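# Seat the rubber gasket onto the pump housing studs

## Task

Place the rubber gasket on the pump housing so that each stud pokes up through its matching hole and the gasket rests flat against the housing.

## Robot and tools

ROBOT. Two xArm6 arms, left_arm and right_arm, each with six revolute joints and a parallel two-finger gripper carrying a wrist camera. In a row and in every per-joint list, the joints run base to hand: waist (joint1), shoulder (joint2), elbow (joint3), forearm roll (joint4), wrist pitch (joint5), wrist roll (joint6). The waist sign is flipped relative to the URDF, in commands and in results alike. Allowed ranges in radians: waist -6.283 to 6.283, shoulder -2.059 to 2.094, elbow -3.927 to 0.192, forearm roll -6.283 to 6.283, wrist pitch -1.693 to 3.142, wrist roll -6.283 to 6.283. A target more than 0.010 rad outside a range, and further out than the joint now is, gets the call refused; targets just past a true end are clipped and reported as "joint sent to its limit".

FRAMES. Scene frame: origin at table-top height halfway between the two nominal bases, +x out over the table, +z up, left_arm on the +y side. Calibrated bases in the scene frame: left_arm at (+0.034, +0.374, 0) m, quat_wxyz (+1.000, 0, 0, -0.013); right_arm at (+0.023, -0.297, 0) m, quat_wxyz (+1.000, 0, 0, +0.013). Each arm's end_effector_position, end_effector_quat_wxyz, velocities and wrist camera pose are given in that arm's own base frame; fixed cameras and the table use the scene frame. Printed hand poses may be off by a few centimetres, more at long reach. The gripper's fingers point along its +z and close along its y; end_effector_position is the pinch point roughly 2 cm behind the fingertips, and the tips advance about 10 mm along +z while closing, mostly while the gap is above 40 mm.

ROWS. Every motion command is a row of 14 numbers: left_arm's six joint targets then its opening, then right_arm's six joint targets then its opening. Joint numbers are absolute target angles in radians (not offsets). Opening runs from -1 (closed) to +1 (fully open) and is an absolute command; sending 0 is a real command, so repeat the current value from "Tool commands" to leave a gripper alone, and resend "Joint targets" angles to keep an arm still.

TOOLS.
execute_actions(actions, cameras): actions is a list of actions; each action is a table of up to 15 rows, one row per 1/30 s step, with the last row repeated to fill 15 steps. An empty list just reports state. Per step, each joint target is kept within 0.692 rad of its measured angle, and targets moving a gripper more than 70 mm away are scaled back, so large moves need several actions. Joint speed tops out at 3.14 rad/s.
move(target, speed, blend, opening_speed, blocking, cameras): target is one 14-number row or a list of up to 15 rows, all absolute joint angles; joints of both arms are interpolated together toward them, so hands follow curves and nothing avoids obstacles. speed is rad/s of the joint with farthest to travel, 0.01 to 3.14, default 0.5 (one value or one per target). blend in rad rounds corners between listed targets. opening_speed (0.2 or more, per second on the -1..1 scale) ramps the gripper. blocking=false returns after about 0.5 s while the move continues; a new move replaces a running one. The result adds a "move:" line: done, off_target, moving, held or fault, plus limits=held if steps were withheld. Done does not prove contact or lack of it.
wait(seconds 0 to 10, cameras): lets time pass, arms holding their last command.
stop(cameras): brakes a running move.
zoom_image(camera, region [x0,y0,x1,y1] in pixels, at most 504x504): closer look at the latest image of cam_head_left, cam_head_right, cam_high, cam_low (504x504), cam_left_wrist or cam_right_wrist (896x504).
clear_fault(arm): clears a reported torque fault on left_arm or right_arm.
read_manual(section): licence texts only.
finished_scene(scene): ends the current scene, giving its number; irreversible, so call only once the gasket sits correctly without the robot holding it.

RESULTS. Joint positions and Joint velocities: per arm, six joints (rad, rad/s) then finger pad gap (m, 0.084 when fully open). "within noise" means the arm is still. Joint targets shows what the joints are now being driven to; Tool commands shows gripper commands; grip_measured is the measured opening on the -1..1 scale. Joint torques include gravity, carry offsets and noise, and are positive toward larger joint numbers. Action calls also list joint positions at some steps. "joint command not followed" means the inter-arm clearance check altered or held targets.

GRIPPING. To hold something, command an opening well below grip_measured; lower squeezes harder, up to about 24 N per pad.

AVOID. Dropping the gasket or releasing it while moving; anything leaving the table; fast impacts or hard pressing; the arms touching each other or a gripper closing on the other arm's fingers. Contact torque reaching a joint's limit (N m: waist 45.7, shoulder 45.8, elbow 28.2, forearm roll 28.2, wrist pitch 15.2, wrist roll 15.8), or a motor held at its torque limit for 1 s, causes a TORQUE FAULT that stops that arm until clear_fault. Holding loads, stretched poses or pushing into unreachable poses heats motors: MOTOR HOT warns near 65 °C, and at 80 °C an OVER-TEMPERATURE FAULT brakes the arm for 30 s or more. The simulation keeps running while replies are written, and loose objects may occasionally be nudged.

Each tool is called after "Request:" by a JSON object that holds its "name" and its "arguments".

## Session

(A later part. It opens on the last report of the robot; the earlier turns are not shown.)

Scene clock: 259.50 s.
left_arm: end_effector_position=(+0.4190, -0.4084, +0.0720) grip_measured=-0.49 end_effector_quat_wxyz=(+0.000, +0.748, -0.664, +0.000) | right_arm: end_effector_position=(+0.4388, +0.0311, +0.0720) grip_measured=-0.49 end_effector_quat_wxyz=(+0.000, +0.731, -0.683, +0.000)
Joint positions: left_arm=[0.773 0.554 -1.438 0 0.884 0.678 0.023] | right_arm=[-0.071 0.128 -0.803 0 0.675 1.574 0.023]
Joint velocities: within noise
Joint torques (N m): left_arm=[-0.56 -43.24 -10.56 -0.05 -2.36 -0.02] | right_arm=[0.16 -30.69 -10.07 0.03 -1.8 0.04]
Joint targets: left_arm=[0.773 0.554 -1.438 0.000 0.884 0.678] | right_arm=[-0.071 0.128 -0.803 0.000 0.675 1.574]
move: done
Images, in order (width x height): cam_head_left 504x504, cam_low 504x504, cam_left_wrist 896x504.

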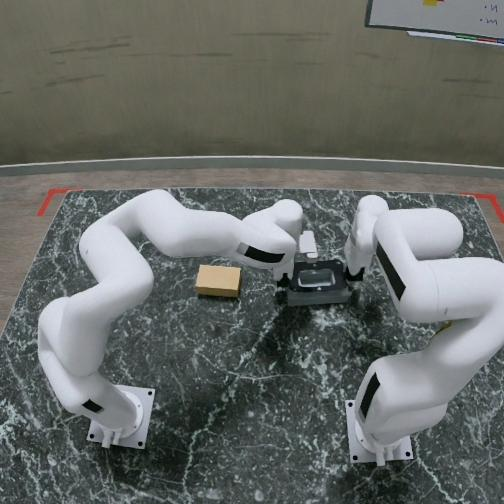

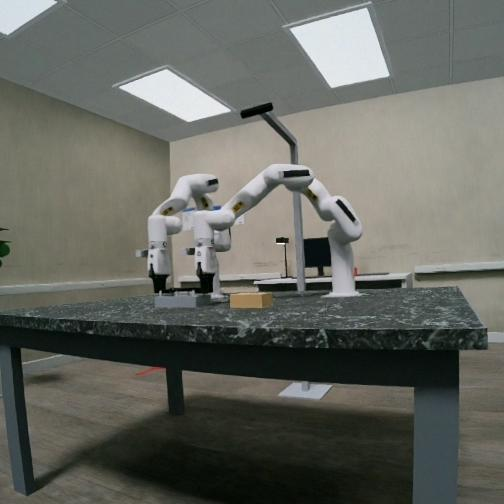

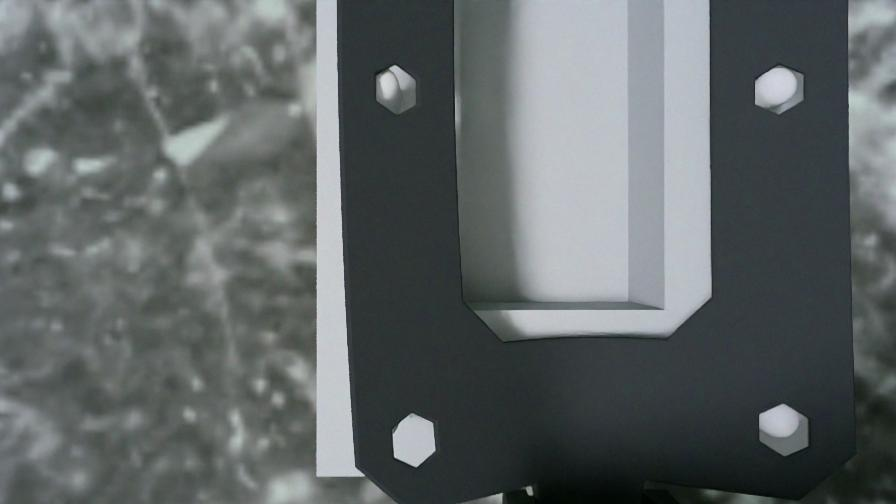

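Request:
{"name": "move", "arguments": {"target": [0.7726,0.554,-1.4377,0,0.8837,0.6784,-0.38,-0.0708,0.1277,-0.803,0,0.6753,1.5738,-0.40], "opening_speed": 0.3, "cameras": ["cam_left_wrist","cam_low","cam_head_left"]}}

Request:
{"name": "zoom_image", "arguments": {"camera": "cam_head_left", "region": [260, 230, 380, 310]}}

Scene clock: 272.60 s.
left_arm: end_effector_position=(+0.4190, -0.4084, +0.0720) grip_measured=-0.40 end_effector_quat_wxyz=(+0.000, +0.748, -0.664, +0.000) | right_arm: end_effector_position=(+0.4388, +0.0311, +0.0720) grip_measured=-0.42 end_effector_quat_wxyz=(+0.000, +0.731, -0.683, +0.000)
Joint positions: left_arm=[0.773 0.554 -1.438 0 0.884 0.678 0.027] | right_arm=[-0.071 0.128 -0.803 0 0.675 1.574 0.026]
Joint velocities: within noise
Joint torques (N m): left_arm=[-0.55 -44.6 -10.65 -0.05 -2.34 -0.04] | right_arm=[0.1 -31.6 -10.22 -0.03 -1.75 0]
Joint targets: left_arm=[0.773 0.554 -1.438 0.000 0.884 0.678] | right_arm=[-0.071 0.128 -0.803 0.000 0.675 1.574]
move: done
Images, in order (width x height): cam_head_left 504x504, cam_low 504x504, cam_left_wrist 896x504.

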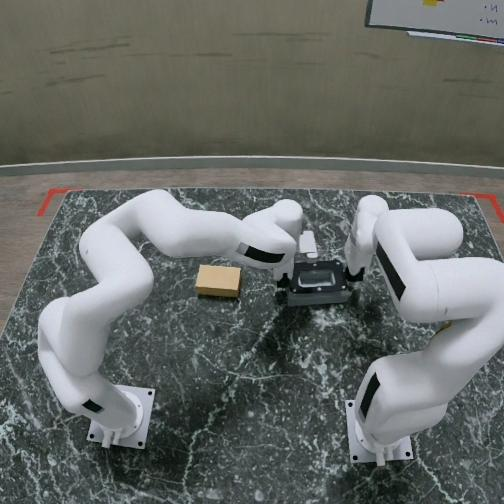

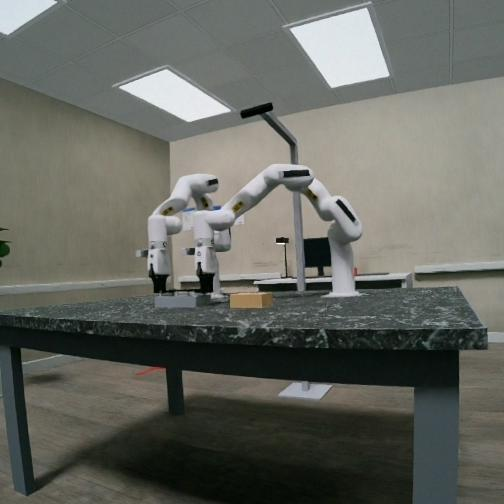

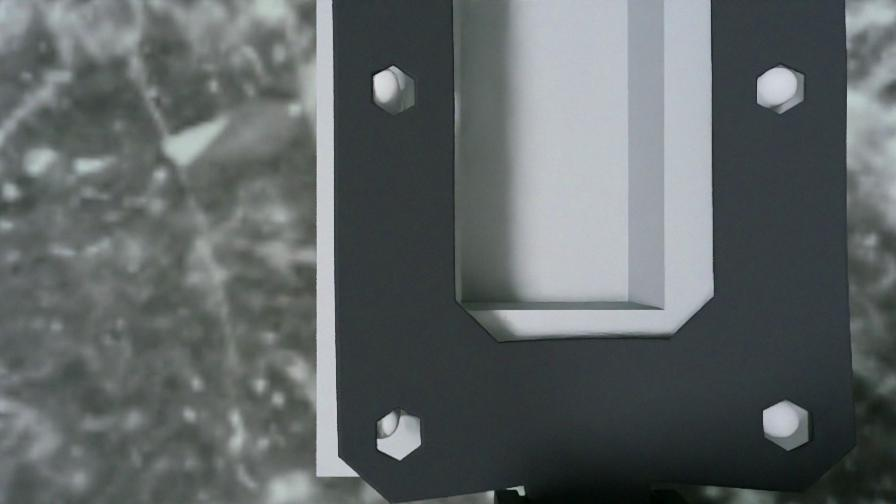

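Scaled by 4.200 from the camera's 504x504 image, which has a finer 720x720 frame.

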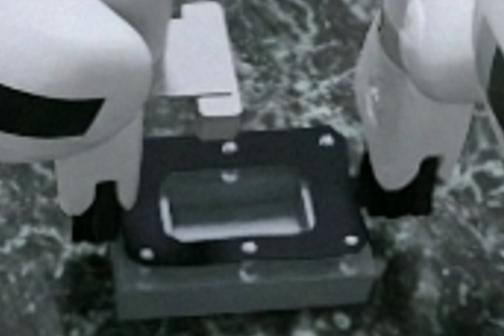

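Request:
{"name": "move", "arguments": {"target": [0.7731,0.5636,-1.4547,0,0.8911,0.6779,-0.38,-0.0708,0.1277,-0.803,0,0.6753,1.5738,-0.40], "speed": 0.05, "cameras": ["cam_left_wrist","cam_head_left"]}}

Request:
{"name": "zoom_image", "arguments": {"camera": "cam_head_left", "region": [260, 230, 380, 310]}}

Scene clock: 277.80 s.
left_arm: end_effector_position=(+0.4211, -0.4108, +0.0724) grip_measured=-0.40 end_effector_quat_wxyz=(+0.000, +0.748, -0.664, +0.000) | right_arm: end_effector_position=(+0.4388, +0.0311, +0.0720) grip_measured=-0.42 end_effector_quat_wxyz=(+0.000, +0.731, -0.683, +0.000)
Joint positions: left_arm=[0.773 0.564 -1.455 0 0.891 0.678 0.027] | right_arm=[-0.071 0.128 -0.803 0 0.675 1.574 0.026]
Joint velocities: within noise
Joint torques (N m): left_arm=[0.54 -43.71 -10.76 -0.2 -2.09 -0.22] | right_arm=[-0.06 -31.44 -10.34 0.03 -1.72 -0.02]
Joint targets: left_arm=[0.773 0.564 -1.455 0.000 0.891 0.678] | right_arm=[-0.071 0.128 -0.803 0.000 0.675 1.574]
move: done
Images, in order (width x height): cam_head_left 504x504, cam_left_wrist 896x504.

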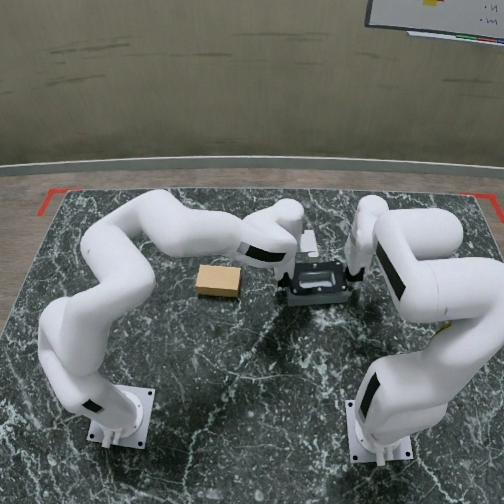

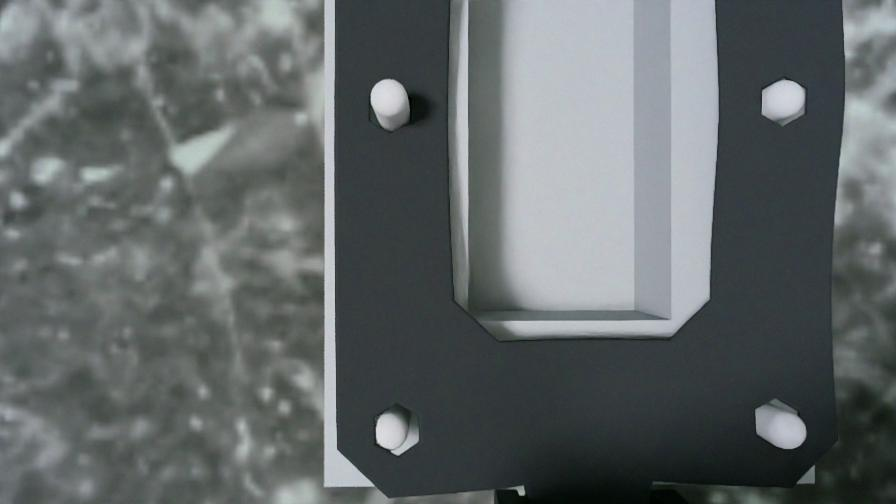

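Scaled by 4.200 from the camera's 504x504 image, which has a finer 720x720 frame.

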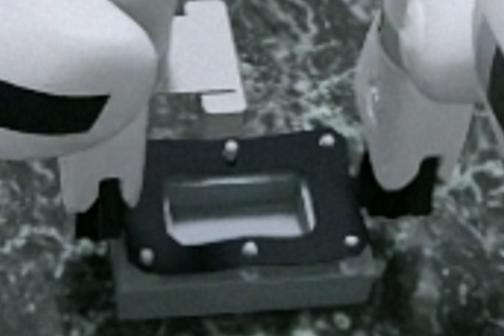

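Request:
{"name": "move", "arguments": {"target": [[0.7731,0.5691,-1.4527,0,0.8836,0.6779,-0.38,-0.0708,0.1347,-0.8015,0,0.6668,1.5738,-0.40],[0.7731,0.5691,-1.4527,0,0.8836,0.6779,0.1,-0.0708,0.1347,-0.8015,0,0.6668,1.5738,0.1]], "speed": 0.05, "opening_speed": 0.3, "cameras": ["cam_left_wrist","cam_head_left","cam_low"]}}

Request:
{"name": "zoom_image", "arguments": {"camera": "cam_head_left", "region": [260, 230, 380, 310]}}

Request:
{"name": "zoom_image", "arguments": {"camera": "cam_low", "region": [130, 260, 230, 320]}}

Scene clock: 285.50 s.
left_arm: end_effector_position=(+0.4211, -0.4108, +0.0690) grip_measured=+0.09 end_effector_quat_wxyz=(+0.000, +0.748, -0.664, +0.000) | right_arm: end_effector_position=(+0.4388, +0.0311, +0.0690) grip_measured=+0.09 end_effector_quat_wxyz=(+0.000, +0.731, -0.683, +0.000)
Joint positions: left_arm=[0.773 0.569 -1.453 0 0.884 0.678 0.048] | right_arm=[-0.071 0.135 -0.802 0 0.667 1.574 0.048]
Joint velocities: within noise
Joint torques (N m): left_arm=[-0.25 -43.81 -10.63 -0.27 -2.26 0.01] | right_arm=[0.02 -30.94 -10.27 0.03 -1.64 -0.06]
Joint targets: left_arm=[0.773 0.569 -1.453 0.000 0.884 0.678] | right_arm=[-0.071 0.135 -0.802 0.000 0.667 1.574]
move: done
Images, in order (width x height): cam_head_left 504x504, cam_low 504x504, cam_left_wrist 896x504.

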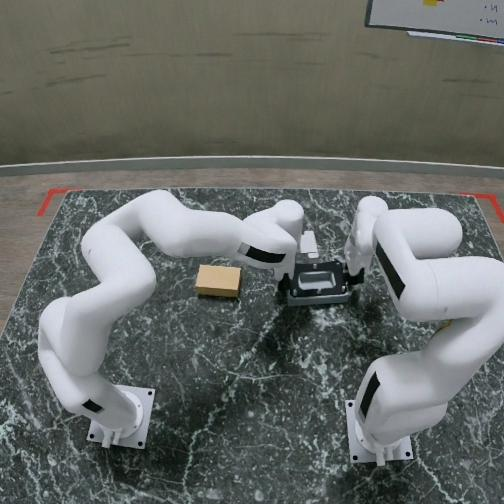

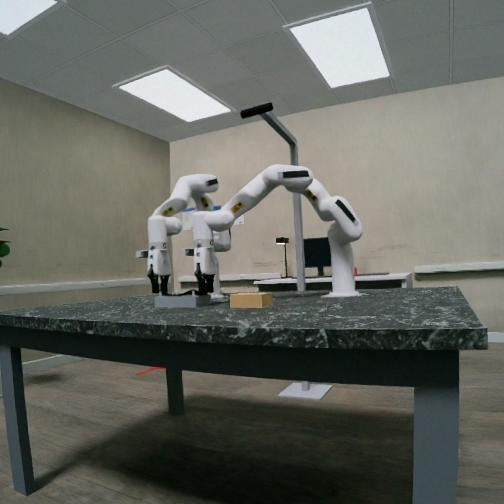

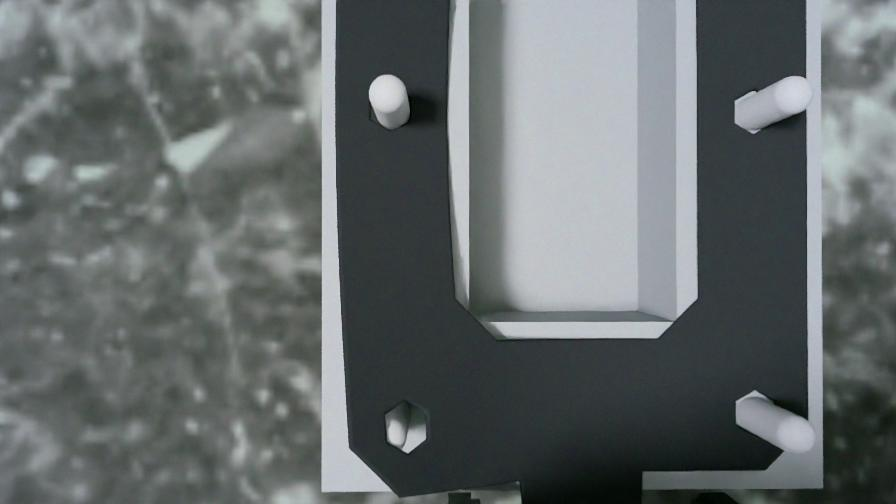

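Scaled by 4.200 from the camera's 504x504 image, which has a finer 720x720 frame.

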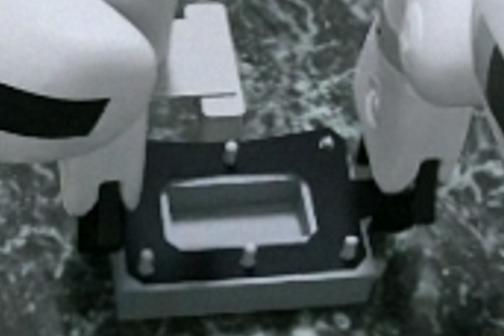

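Scaled by 5.040 from the camera's 504x504 image, which has a finer 720x720 frame.

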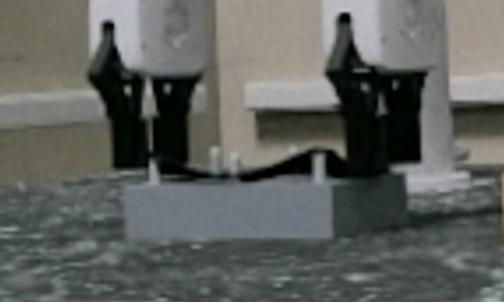

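Request:
{"name": "move", "arguments": {"target": [0.7731,0.5147,-1.480,0,0.9653,0.6779,0.1,-0.0708,0.0567,-0.828,0,0.7713,1.5738,0.1], "speed": 0.15, "cameras": ["cam_left_wrist","cam_head_left","cam_head_right","cam_low"]}}

Request:
{"name": "zoom_image", "arguments": {"camera": "cam_head_left", "region": [260, 230, 380, 310]}}

Request:
{"name": "zoom_image", "arguments": {"camera": "cam_low", "region": [130, 260, 230, 320]}}

Scene clock: 293.80 s.
left_arm: end_effector_position=(+0.4211, -0.4109, +0.1056) grip_measured=+0.09 end_effector_quat_wxyz=(+0.000, +0.748, -0.664, +0.000) | right_arm: end_effector_position=(+0.4387, +0.0311, +0.1050) grip_measured=+0.09 end_effector_quat_wxyz=(+0.000, +0.731, -0.683, +0.000)
Joint positions: left_arm=[0.773 0.515 -1.48 0 0.965 0.678 0.048] | right_arm=[-0.071 0.057 -0.828 0 0.771 1.574 0.048]
Joint velocities: within noise
Joint torques (N m): left_arm=[-0.3 -44.78 -11 -0.33 -2.14 0.01] | right_arm=[-0.05 -31.14 -10.98 0.02 -1.56 0.04]
Joint targets: left_arm=[0.773 0.515 -1.480 0.000 0.965 0.678] | right_arm=[-0.071 0.057 -0.828 0.000 0.771 1.574]
move: done
Images, in order (width x height): cam_head_left 504x504, cam_head_right 504x504, cam_low 504x504, cam_left_wrist 896x504.

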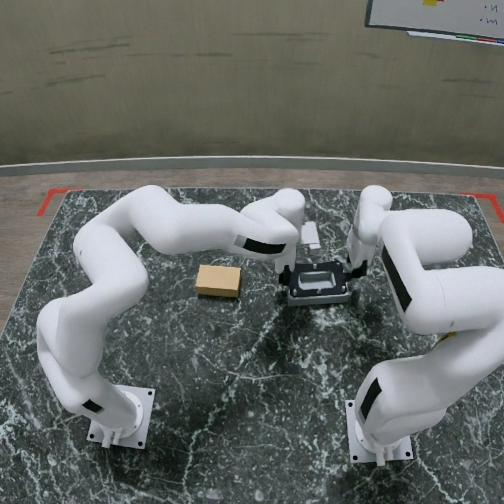

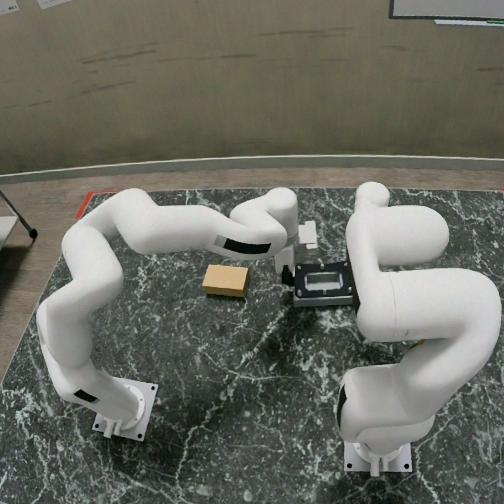

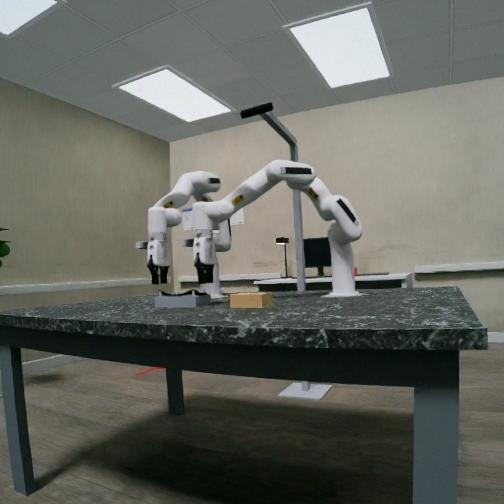

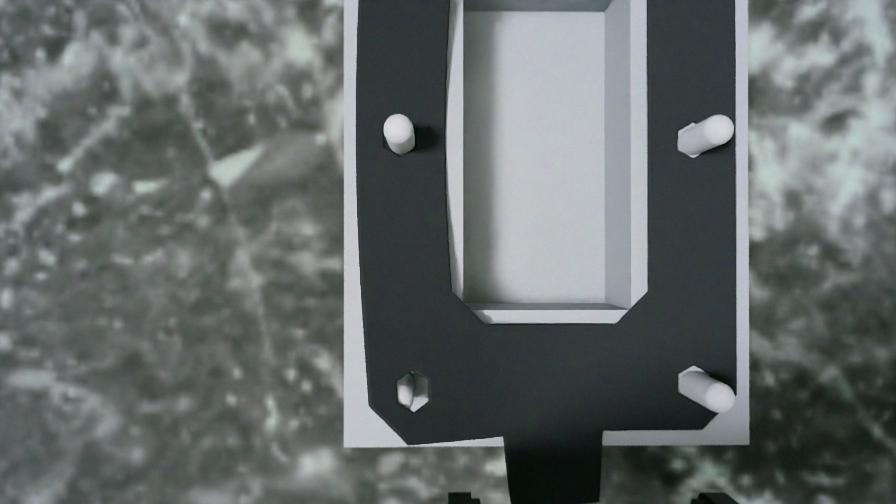

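Scaled by 4.200 from the camera's 504x504 image, which has a finer 720x720 frame.

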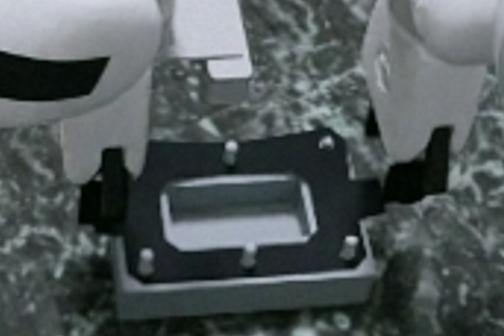

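Scaled by 5.040 from the camera's 504x504 image, which has a finer 720x720 frame.

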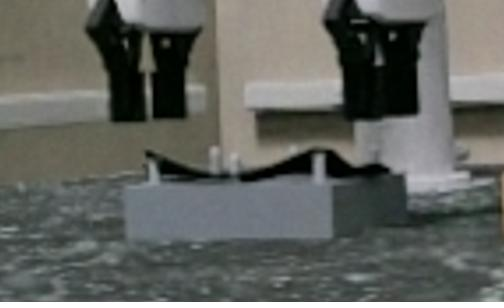

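Request:
{"name": "move", "arguments": {"target": [[0.754,0.6858,-1.799,0,1.1132,0.697,-0.66,-0.0708,0.0567,-0.828,0,0.7713,1.5738,0.1],[0.754,0.7192,-1.7659,0,1.0467,0.697,-0.66,-0.0708,0.0567,-0.828,0,0.7713,1.5738,0.1]], "speed": 0.25, "cameras": ["cam_left_wrist","cam_head_left"]}}

Request:
{"name": "zoom_image", "arguments": {"camera": "cam_head_left", "region": [260, 230, 380, 310]}}

Request:
{"name": "zoom_image", "arguments": {"camera": "cam_low", "region": [130, 260, 230, 320]}}

Scene clock: 316.13 s.
left_arm: end_effector_position=(+0.4658, -0.4374, +0.0900) grip_measured=-0.68 end_effector_quat_wxyz=(+0.000, +0.748, -0.664, +0.000) | right_arm: end_effector_position=(+0.4387, +0.0311, +0.1050) grip_measured=+0.09 end_effector_quat_wxyz=(+0.000, +0.731, -0.683, +0.000)
Joint positions: left_arm=[0.754 0.719 -1.766 0 1.047 0.697 0.014] | right_arm=[-0.071 0.057 -0.828 0 0.771 1.574 0.048]
Joint velocities: within noise
Joint torques (N m): left_arm=[-0.37 -47.68 -11.2 -0.46 -2.36 0.06] | right_arm=[-0.12 -30.09 -10.91 0 -1.71 -0.06]
Joint targets: left_arm=[0.754 0.719 -1.766 0.000 1.047 0.697] | right_arm=[-0.071 0.057 -0.828 0.000 0.771 1.574]
move: done
Images, in order (width x height): cam_head_left 504x504, cam_left_wrist 896x504.

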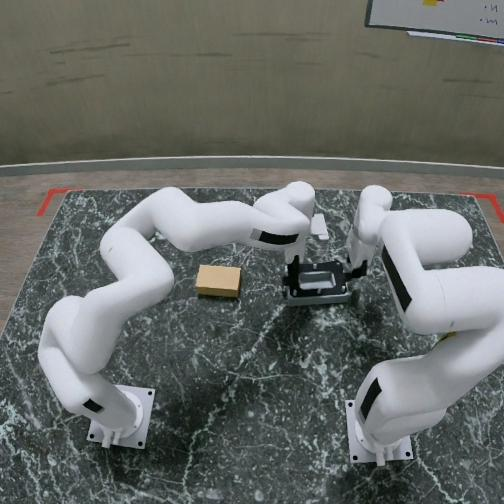

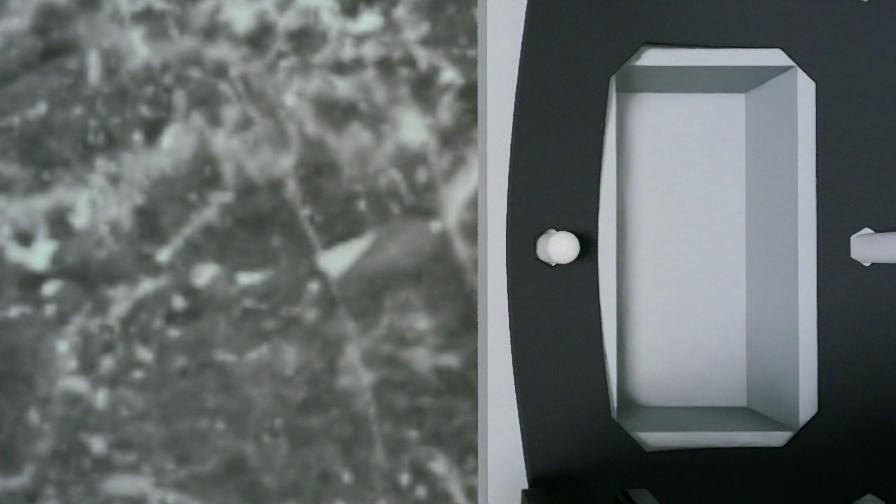

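Scaled by 4.200 from the camera's 504x504 image, which has a finer 720x720 frame.

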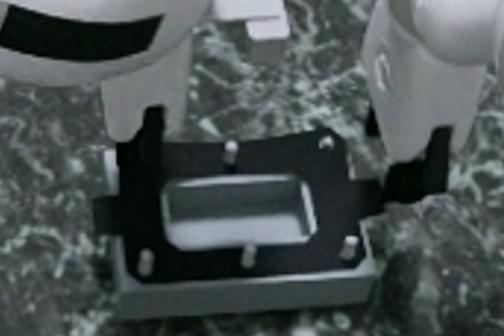

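This scene's latest camera images include none from cam_low. They are from: cam_head_left, cam_left_wrist. cam_low's image comes with the result of a call that names it in "cameras".

Request:
{"name": "move", "arguments": {"target": [[0.754,0.7421,-1.7536,0,1.0115,0.697,-0.66,-0.0708,0.0567,-0.828,0,0.7713,1.5738,0.1],[0.754,0.6858,-1.799,0,1.1132,0.697,-0.66,-0.0708,0.0567,-0.828,0,0.7713,1.5738,0.1]], "speed": [0.05,0.2], "cameras": ["cam_left_wrist","cam_head_left","cam_low"]}}

Request:
{"name": "zoom_image", "arguments": {"camera": "cam_head_left", "region": [260, 230, 380, 310]}}

Request:
{"name": "zoom_image", "arguments": {"camera": "cam_low", "region": [130, 260, 230, 320]}}

Scene clock: 322.27 s.
left_arm: end_effector_position=(+0.4658, -0.4375, +0.1200) grip_measured=-0.68 end_effector_quat_wxyz=(+0.000, +0.748, -0.664, +0.000) | right_arm: end_effector_position=(+0.4387, +0.0311, +0.1050) grip_measured=+0.09 end_effector_quat_wxyz=(+0.000, +0.731, -0.683, +0.000)
Joint positions: left_arm=[0.754 0.686 -1.799 0 1.113 0.697 0.014] | right_arm=[-0.071 0.057 -0.828 0 0.771 1.574 0.048]
Joint velocities: within noise
Joint torques (N m): left_arm=[-0.69 -49.29 -11.31 -0.02 -2.11 -0.17] | right_arm=[-0.05 -30.06 -10.9 0.04 -1.74 -0.03]
Joint targets: left_arm=[0.754 0.686 -1.799 0.000 1.113 0.697] | right_arm=[-0.071 0.057 -0.828 0.000 0.771 1.574]
move: done
Images, in order (width x height): cam_head_left 504x504, cam_low 504x504, cam_left_wrist 896x504.

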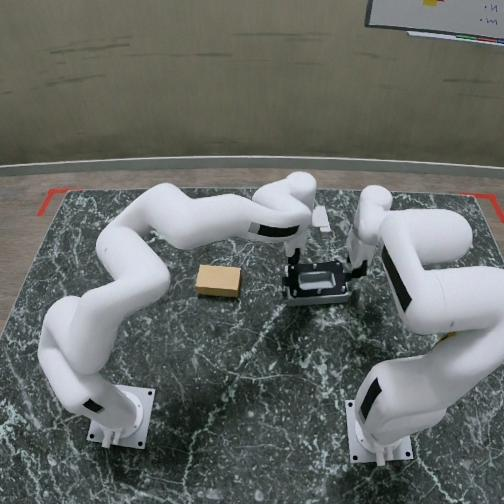

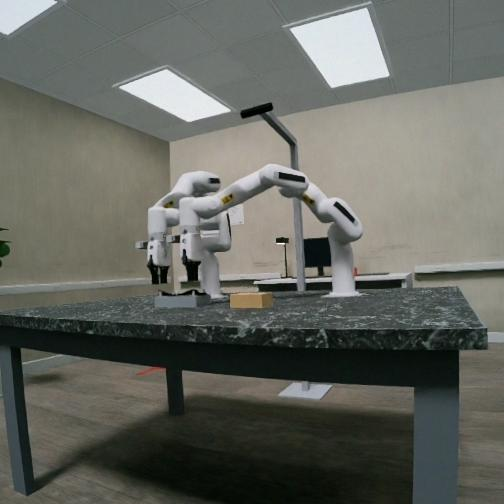

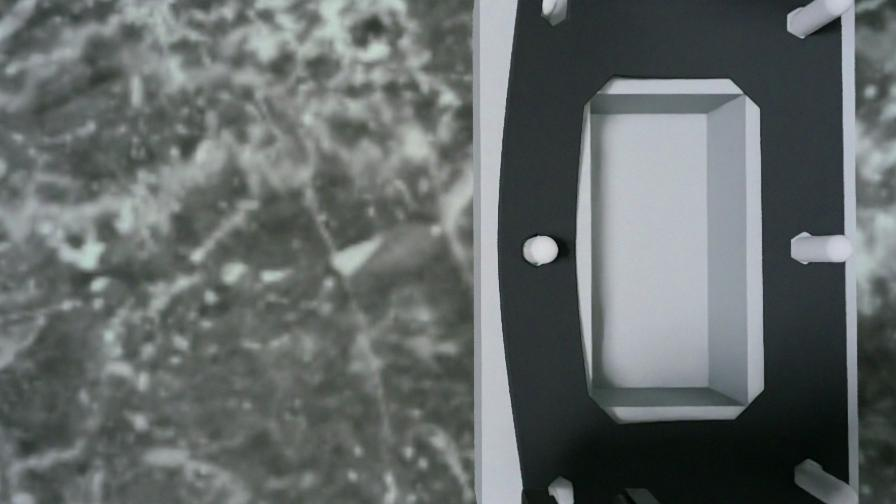

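Scaled by 4.200 from the camera's 504x504 image, which has a finer 720x720 frame.

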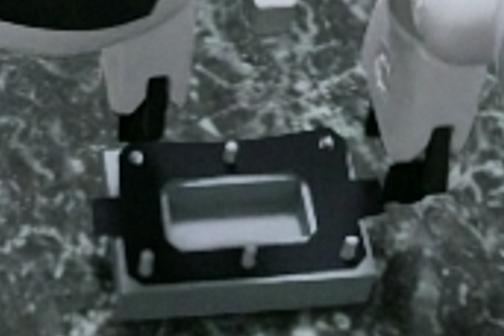

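Scaled by 5.040 from the camera's 504x504 image, which has a finer 720x720 frame.

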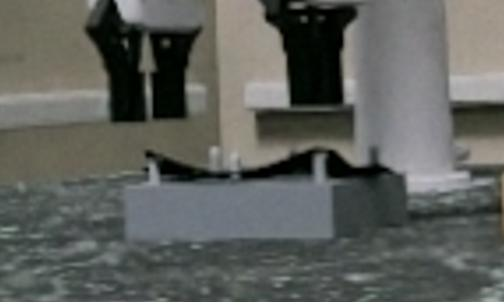

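Request:
{"name": "move", "arguments": {"target": [0.754,0.7421,-1.7536,0,1.0115,0.697,-0.66,-0.0708,0.0567,-0.828,0,0.7713,1.5738,0.1], "speed": 0.1, "cameras": ["cam_left_wrist","cam_head_left","cam_low"]}}

Request:
{"name": "zoom_image", "arguments": {"camera": "cam_head_left", "region": [260, 230, 380, 310]}}

Request:
{"name": "zoom_image", "arguments": {"camera": "cam_low", "region": [130, 260, 230, 320]}}

Scene clock: 331.50 s.
left_arm: end_effector_position=(+0.4660, -0.4376, +0.0731) grip_measured=-0.68 end_effector_quat_wxyz=(+0.000, +0.748, -0.663, +0.000) | right_arm: end_effector_position=(+0.4387, +0.0311, +0.1050) grip_measured=+0.09 end_effector_quat_wxyz=(+0.000, +0.731, -0.683, +0.000)
Joint positions: left_arm=[0.754 0.742 -1.754 0 1.011 0.697 0.014] | right_arm=[-0.071 0.057 -0.828 0 0.771 1.574 0.048]
Joint velocities: within noise
Joint torques (N m): left_arm=[2.17 -36.46 -7.32 -1.11 -0.7 -0.04] | right_arm=[0.04 -30.18 -10.72 -0.03 -1.71 -0.13]
Joint targets: left_arm=[0.754 0.742 -1.754 0.000 1.012 0.697] | right_arm=[-0.071 0.057 -0.828 0.000 0.771 1.574]
move: done
Images, in order (width x height): cam_head_left 504x504, cam_low 504x504, cam_left_wrist 896x504.

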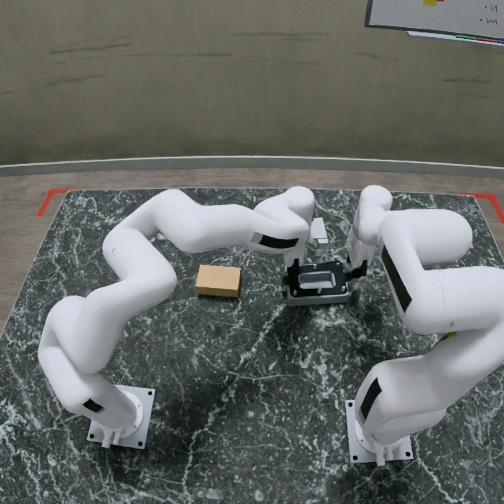

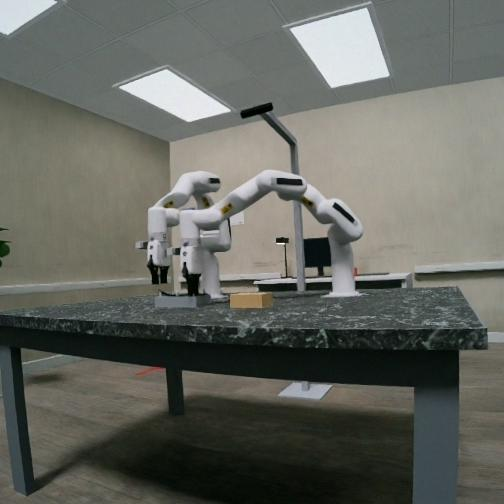

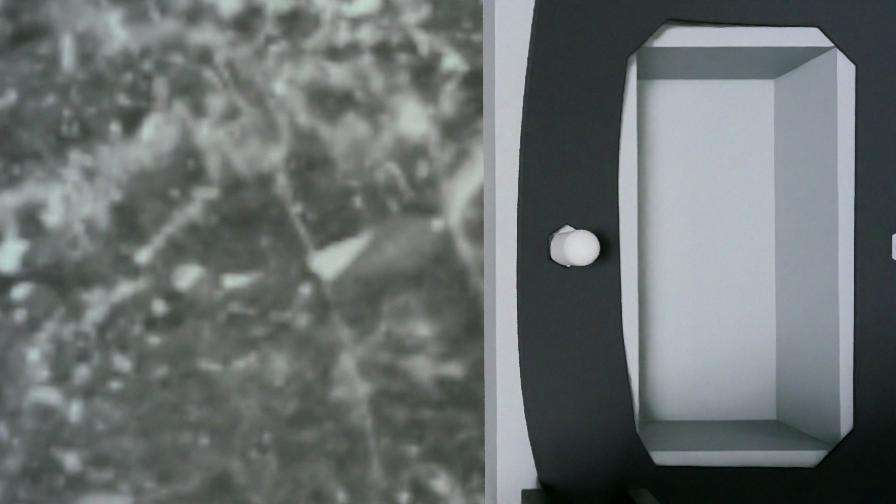

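Scaled by 4.200 from the camera's 504x504 image, which has a finer 720x720 frame.

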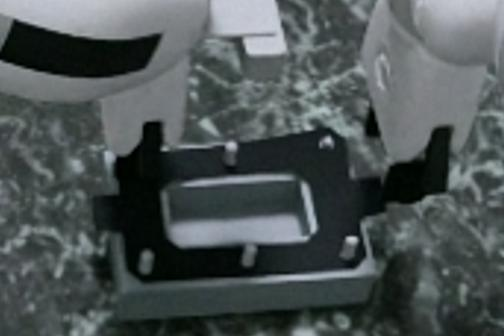

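Scaled by 5.040 from the camera's 504x504 image, which has a finer 720x720 frame.

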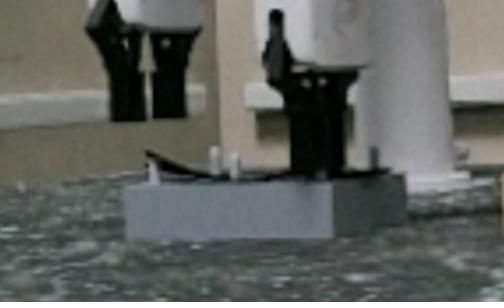

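Request:
{"name": "move", "arguments": {"target": [[0.754,0.6858,-1.799,0,1.1132,0.697,-0.66,-0.0708,0.0567,-0.828,0,0.7713,1.5738,0.1],[0.7898,0.6127,-1.6798,0,1.0671,0.6612,-0.97,-0.0708,0.0567,-0.828,0,0.7713,1.5738,0.1],[0.7898,0.6754,-1.6364,0,0.961,0.6612,-0.97,-0.0708,0.0567,-0.828,0,0.7713,1.5738,0.1],[0.7798,0.6932,-1.6666,0,0.9734,0.6712,-0.97,-0.0708,0.0567,-0.828,0,0.7713,1.5738,0.1]], "speed": [0.2,0.2,0.08,0.03], "cameras": ["cam_left_wrist","cam_head_left","cam_low"]}}

Request:
{"name": "zoom_image", "arguments": {"camera": "cam_head_left", "region": [260, 230, 380, 310]}}

Request:
{"name": "zoom_image", "arguments": {"camera": "cam_low", "region": [130, 260, 230, 320]}}

Request:
{"name": "move", "arguments": {"target": [0.7798,0.6315,-1.7103,0,1.0788,0.6712,-0.97,-0.0708,0.0567,-0.828,0,0.7713,1.5738,0.1], "speed": 0.15, "cameras": ["cam_left_wrist","cam_head_left","cam_low"]}}

Request:
{"name": "zoom_image", "arguments": {"camera": "cam_head_left", "region": [260, 230, 380, 310]}}

Request:
{"name": "zoom_image", "arguments": {"camera": "cam_low", "region": [130, 260, 230, 320]}}

Scene clock: 361.47 s.
left_arm: end_effector_position=(+0.4449, -0.4400, +0.0716) grip_measured=-0.99 end_effector_quat_wxyz=(+0.000, +0.748, -0.664, +0.000) | right_arm: end_effector_position=(+0.4387, +0.0311, +0.1050) grip_measured=+0.09 end_effector_quat_wxyz=(+0.000, +0.731, -0.683, +0.000)
Joint positions: left_arm=[0.78 0.693 -1.667 0 0.973 0.671 0] | right_arm=[-0.071 0.057 -0.828 0 0.771 1.574 0.048]
Joint velocities: within noise
Joint torques (N m): left_arm=[-0.71 -47 -11.17 -0.37 -2.13 0.08] | right_arm=[-0.29 -30.15 -10.83 0.07 -1.74 -0.1]
Joint targets: left_arm=[0.780 0.693 -1.667 0.000 0.973 0.671] | right_arm=[-0.071 0.057 -0.828 0.000 0.771 1.574]
move: done
Images, in order (width x height): cam_head_left 504x504, cam_low 504x504, cam_left_wrist 896x504.

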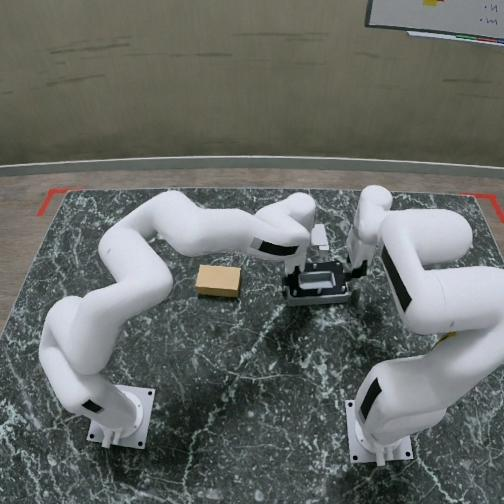

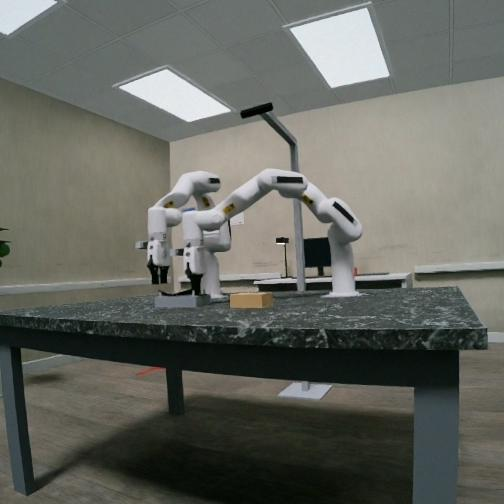

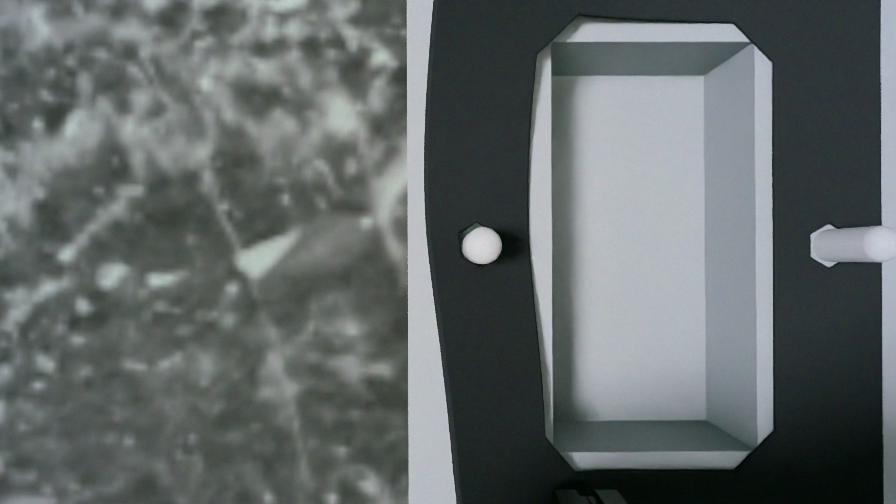

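Scaled by 4.200 from the camera's 504x504 image, which has a finer 720x720 frame.

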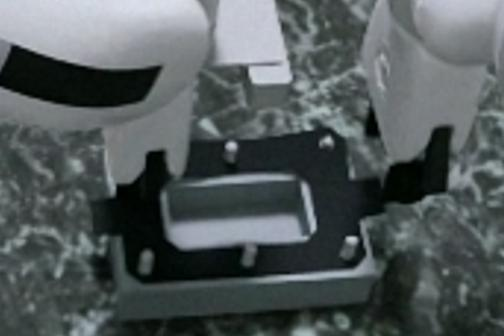

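Scaled by 5.040 from the camera's 504x504 image, which has a finer 720x720 frame.

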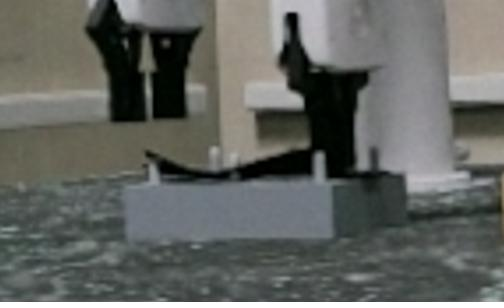

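Scene clock: 362.50 s.
left_arm: end_effector_position=(+0.4448, -0.4399, +0.1200) grip_measured=-0.99 end_effector_quat_wxyz=(+0.000, +0.748, -0.664, +0.000) | right_arm: end_effector_position=(+0.4387, +0.0311, +0.1050) grip_measured=+0.09 end_effector_quat_wxyz=(+0.000, +0.731, -0.683, +0.000)
Joint positions: left_arm=[0.78 0.632 -1.71 0 1.079 0.671 0] | right_arm=[-0.071 0.057 -0.828 0 0.771 1.574 0.048]
Joint velocities: within noise
Joint torques (N m): left_arm=[-0.02 -48.23 -11.41 -0.4 -2.12 0] | right_arm=[-0.23 -30.13 -10.8 0.04 -1.76 -0.2]
Joint targets: left_arm=[0.780 0.631 -1.710 0.000 1.079 0.671] | right_arm=[-0.071 0.057 -0.828 0.000 0.771 1.574]
move: done
Images, in order (width x height): cam_head_left 504x504, cam_low 504x504, cam_left_wrist 896x504.

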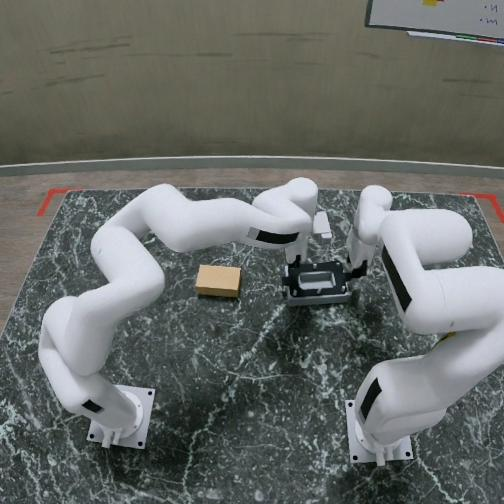

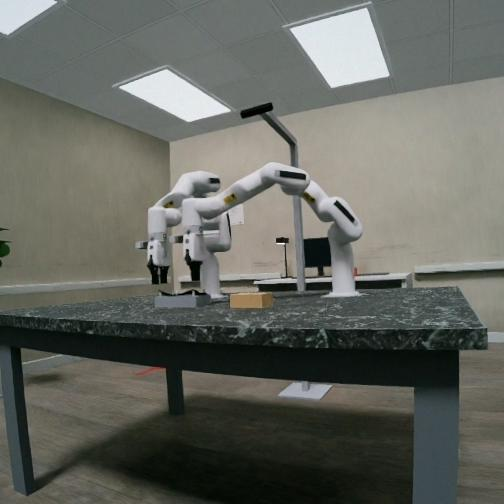

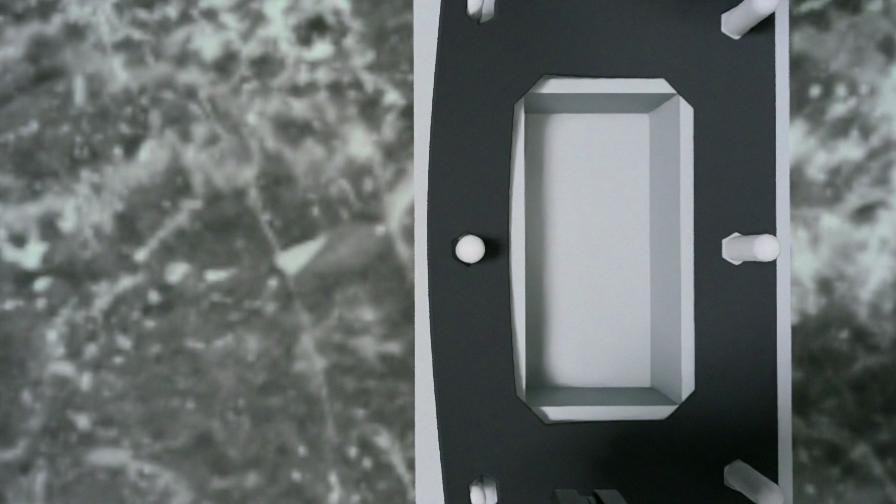

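Scaled by 4.200 from the camera's 504x504 image, which has a finer 720x720 frame.

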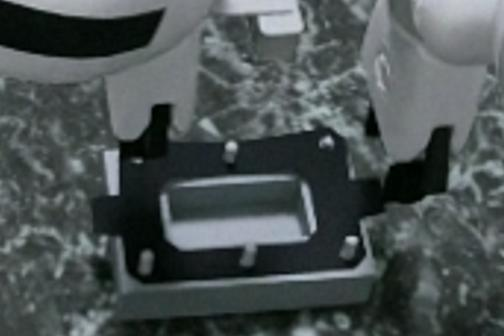

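Scaled by 5.040 from the camera's 504x504 image, which has a finer 720x720 frame.

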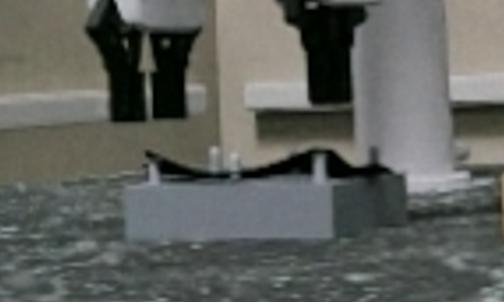

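Request:
{"name": "zoom_image", "arguments": {"camera": "cam_left_wrist", "region": [400, 420, 560, 504]}}

Request:
{"name": "zoom_image", "arguments": {"camera": "cam_left_wrist", "region": [400, 0, 560, 84]}}

Scaled by 3.150 from the camera's 896x504 image, which has a finer 1280x720 frame.

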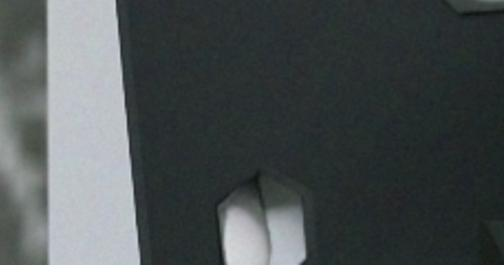

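Scaled by 3.150 from the camera's 896x504 image, which has a finer 1280x720 frame.

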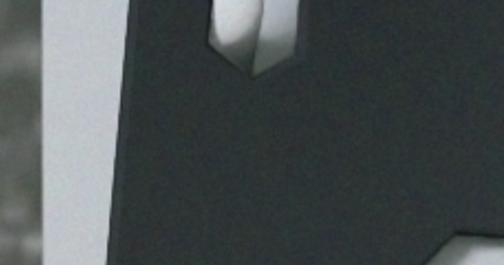

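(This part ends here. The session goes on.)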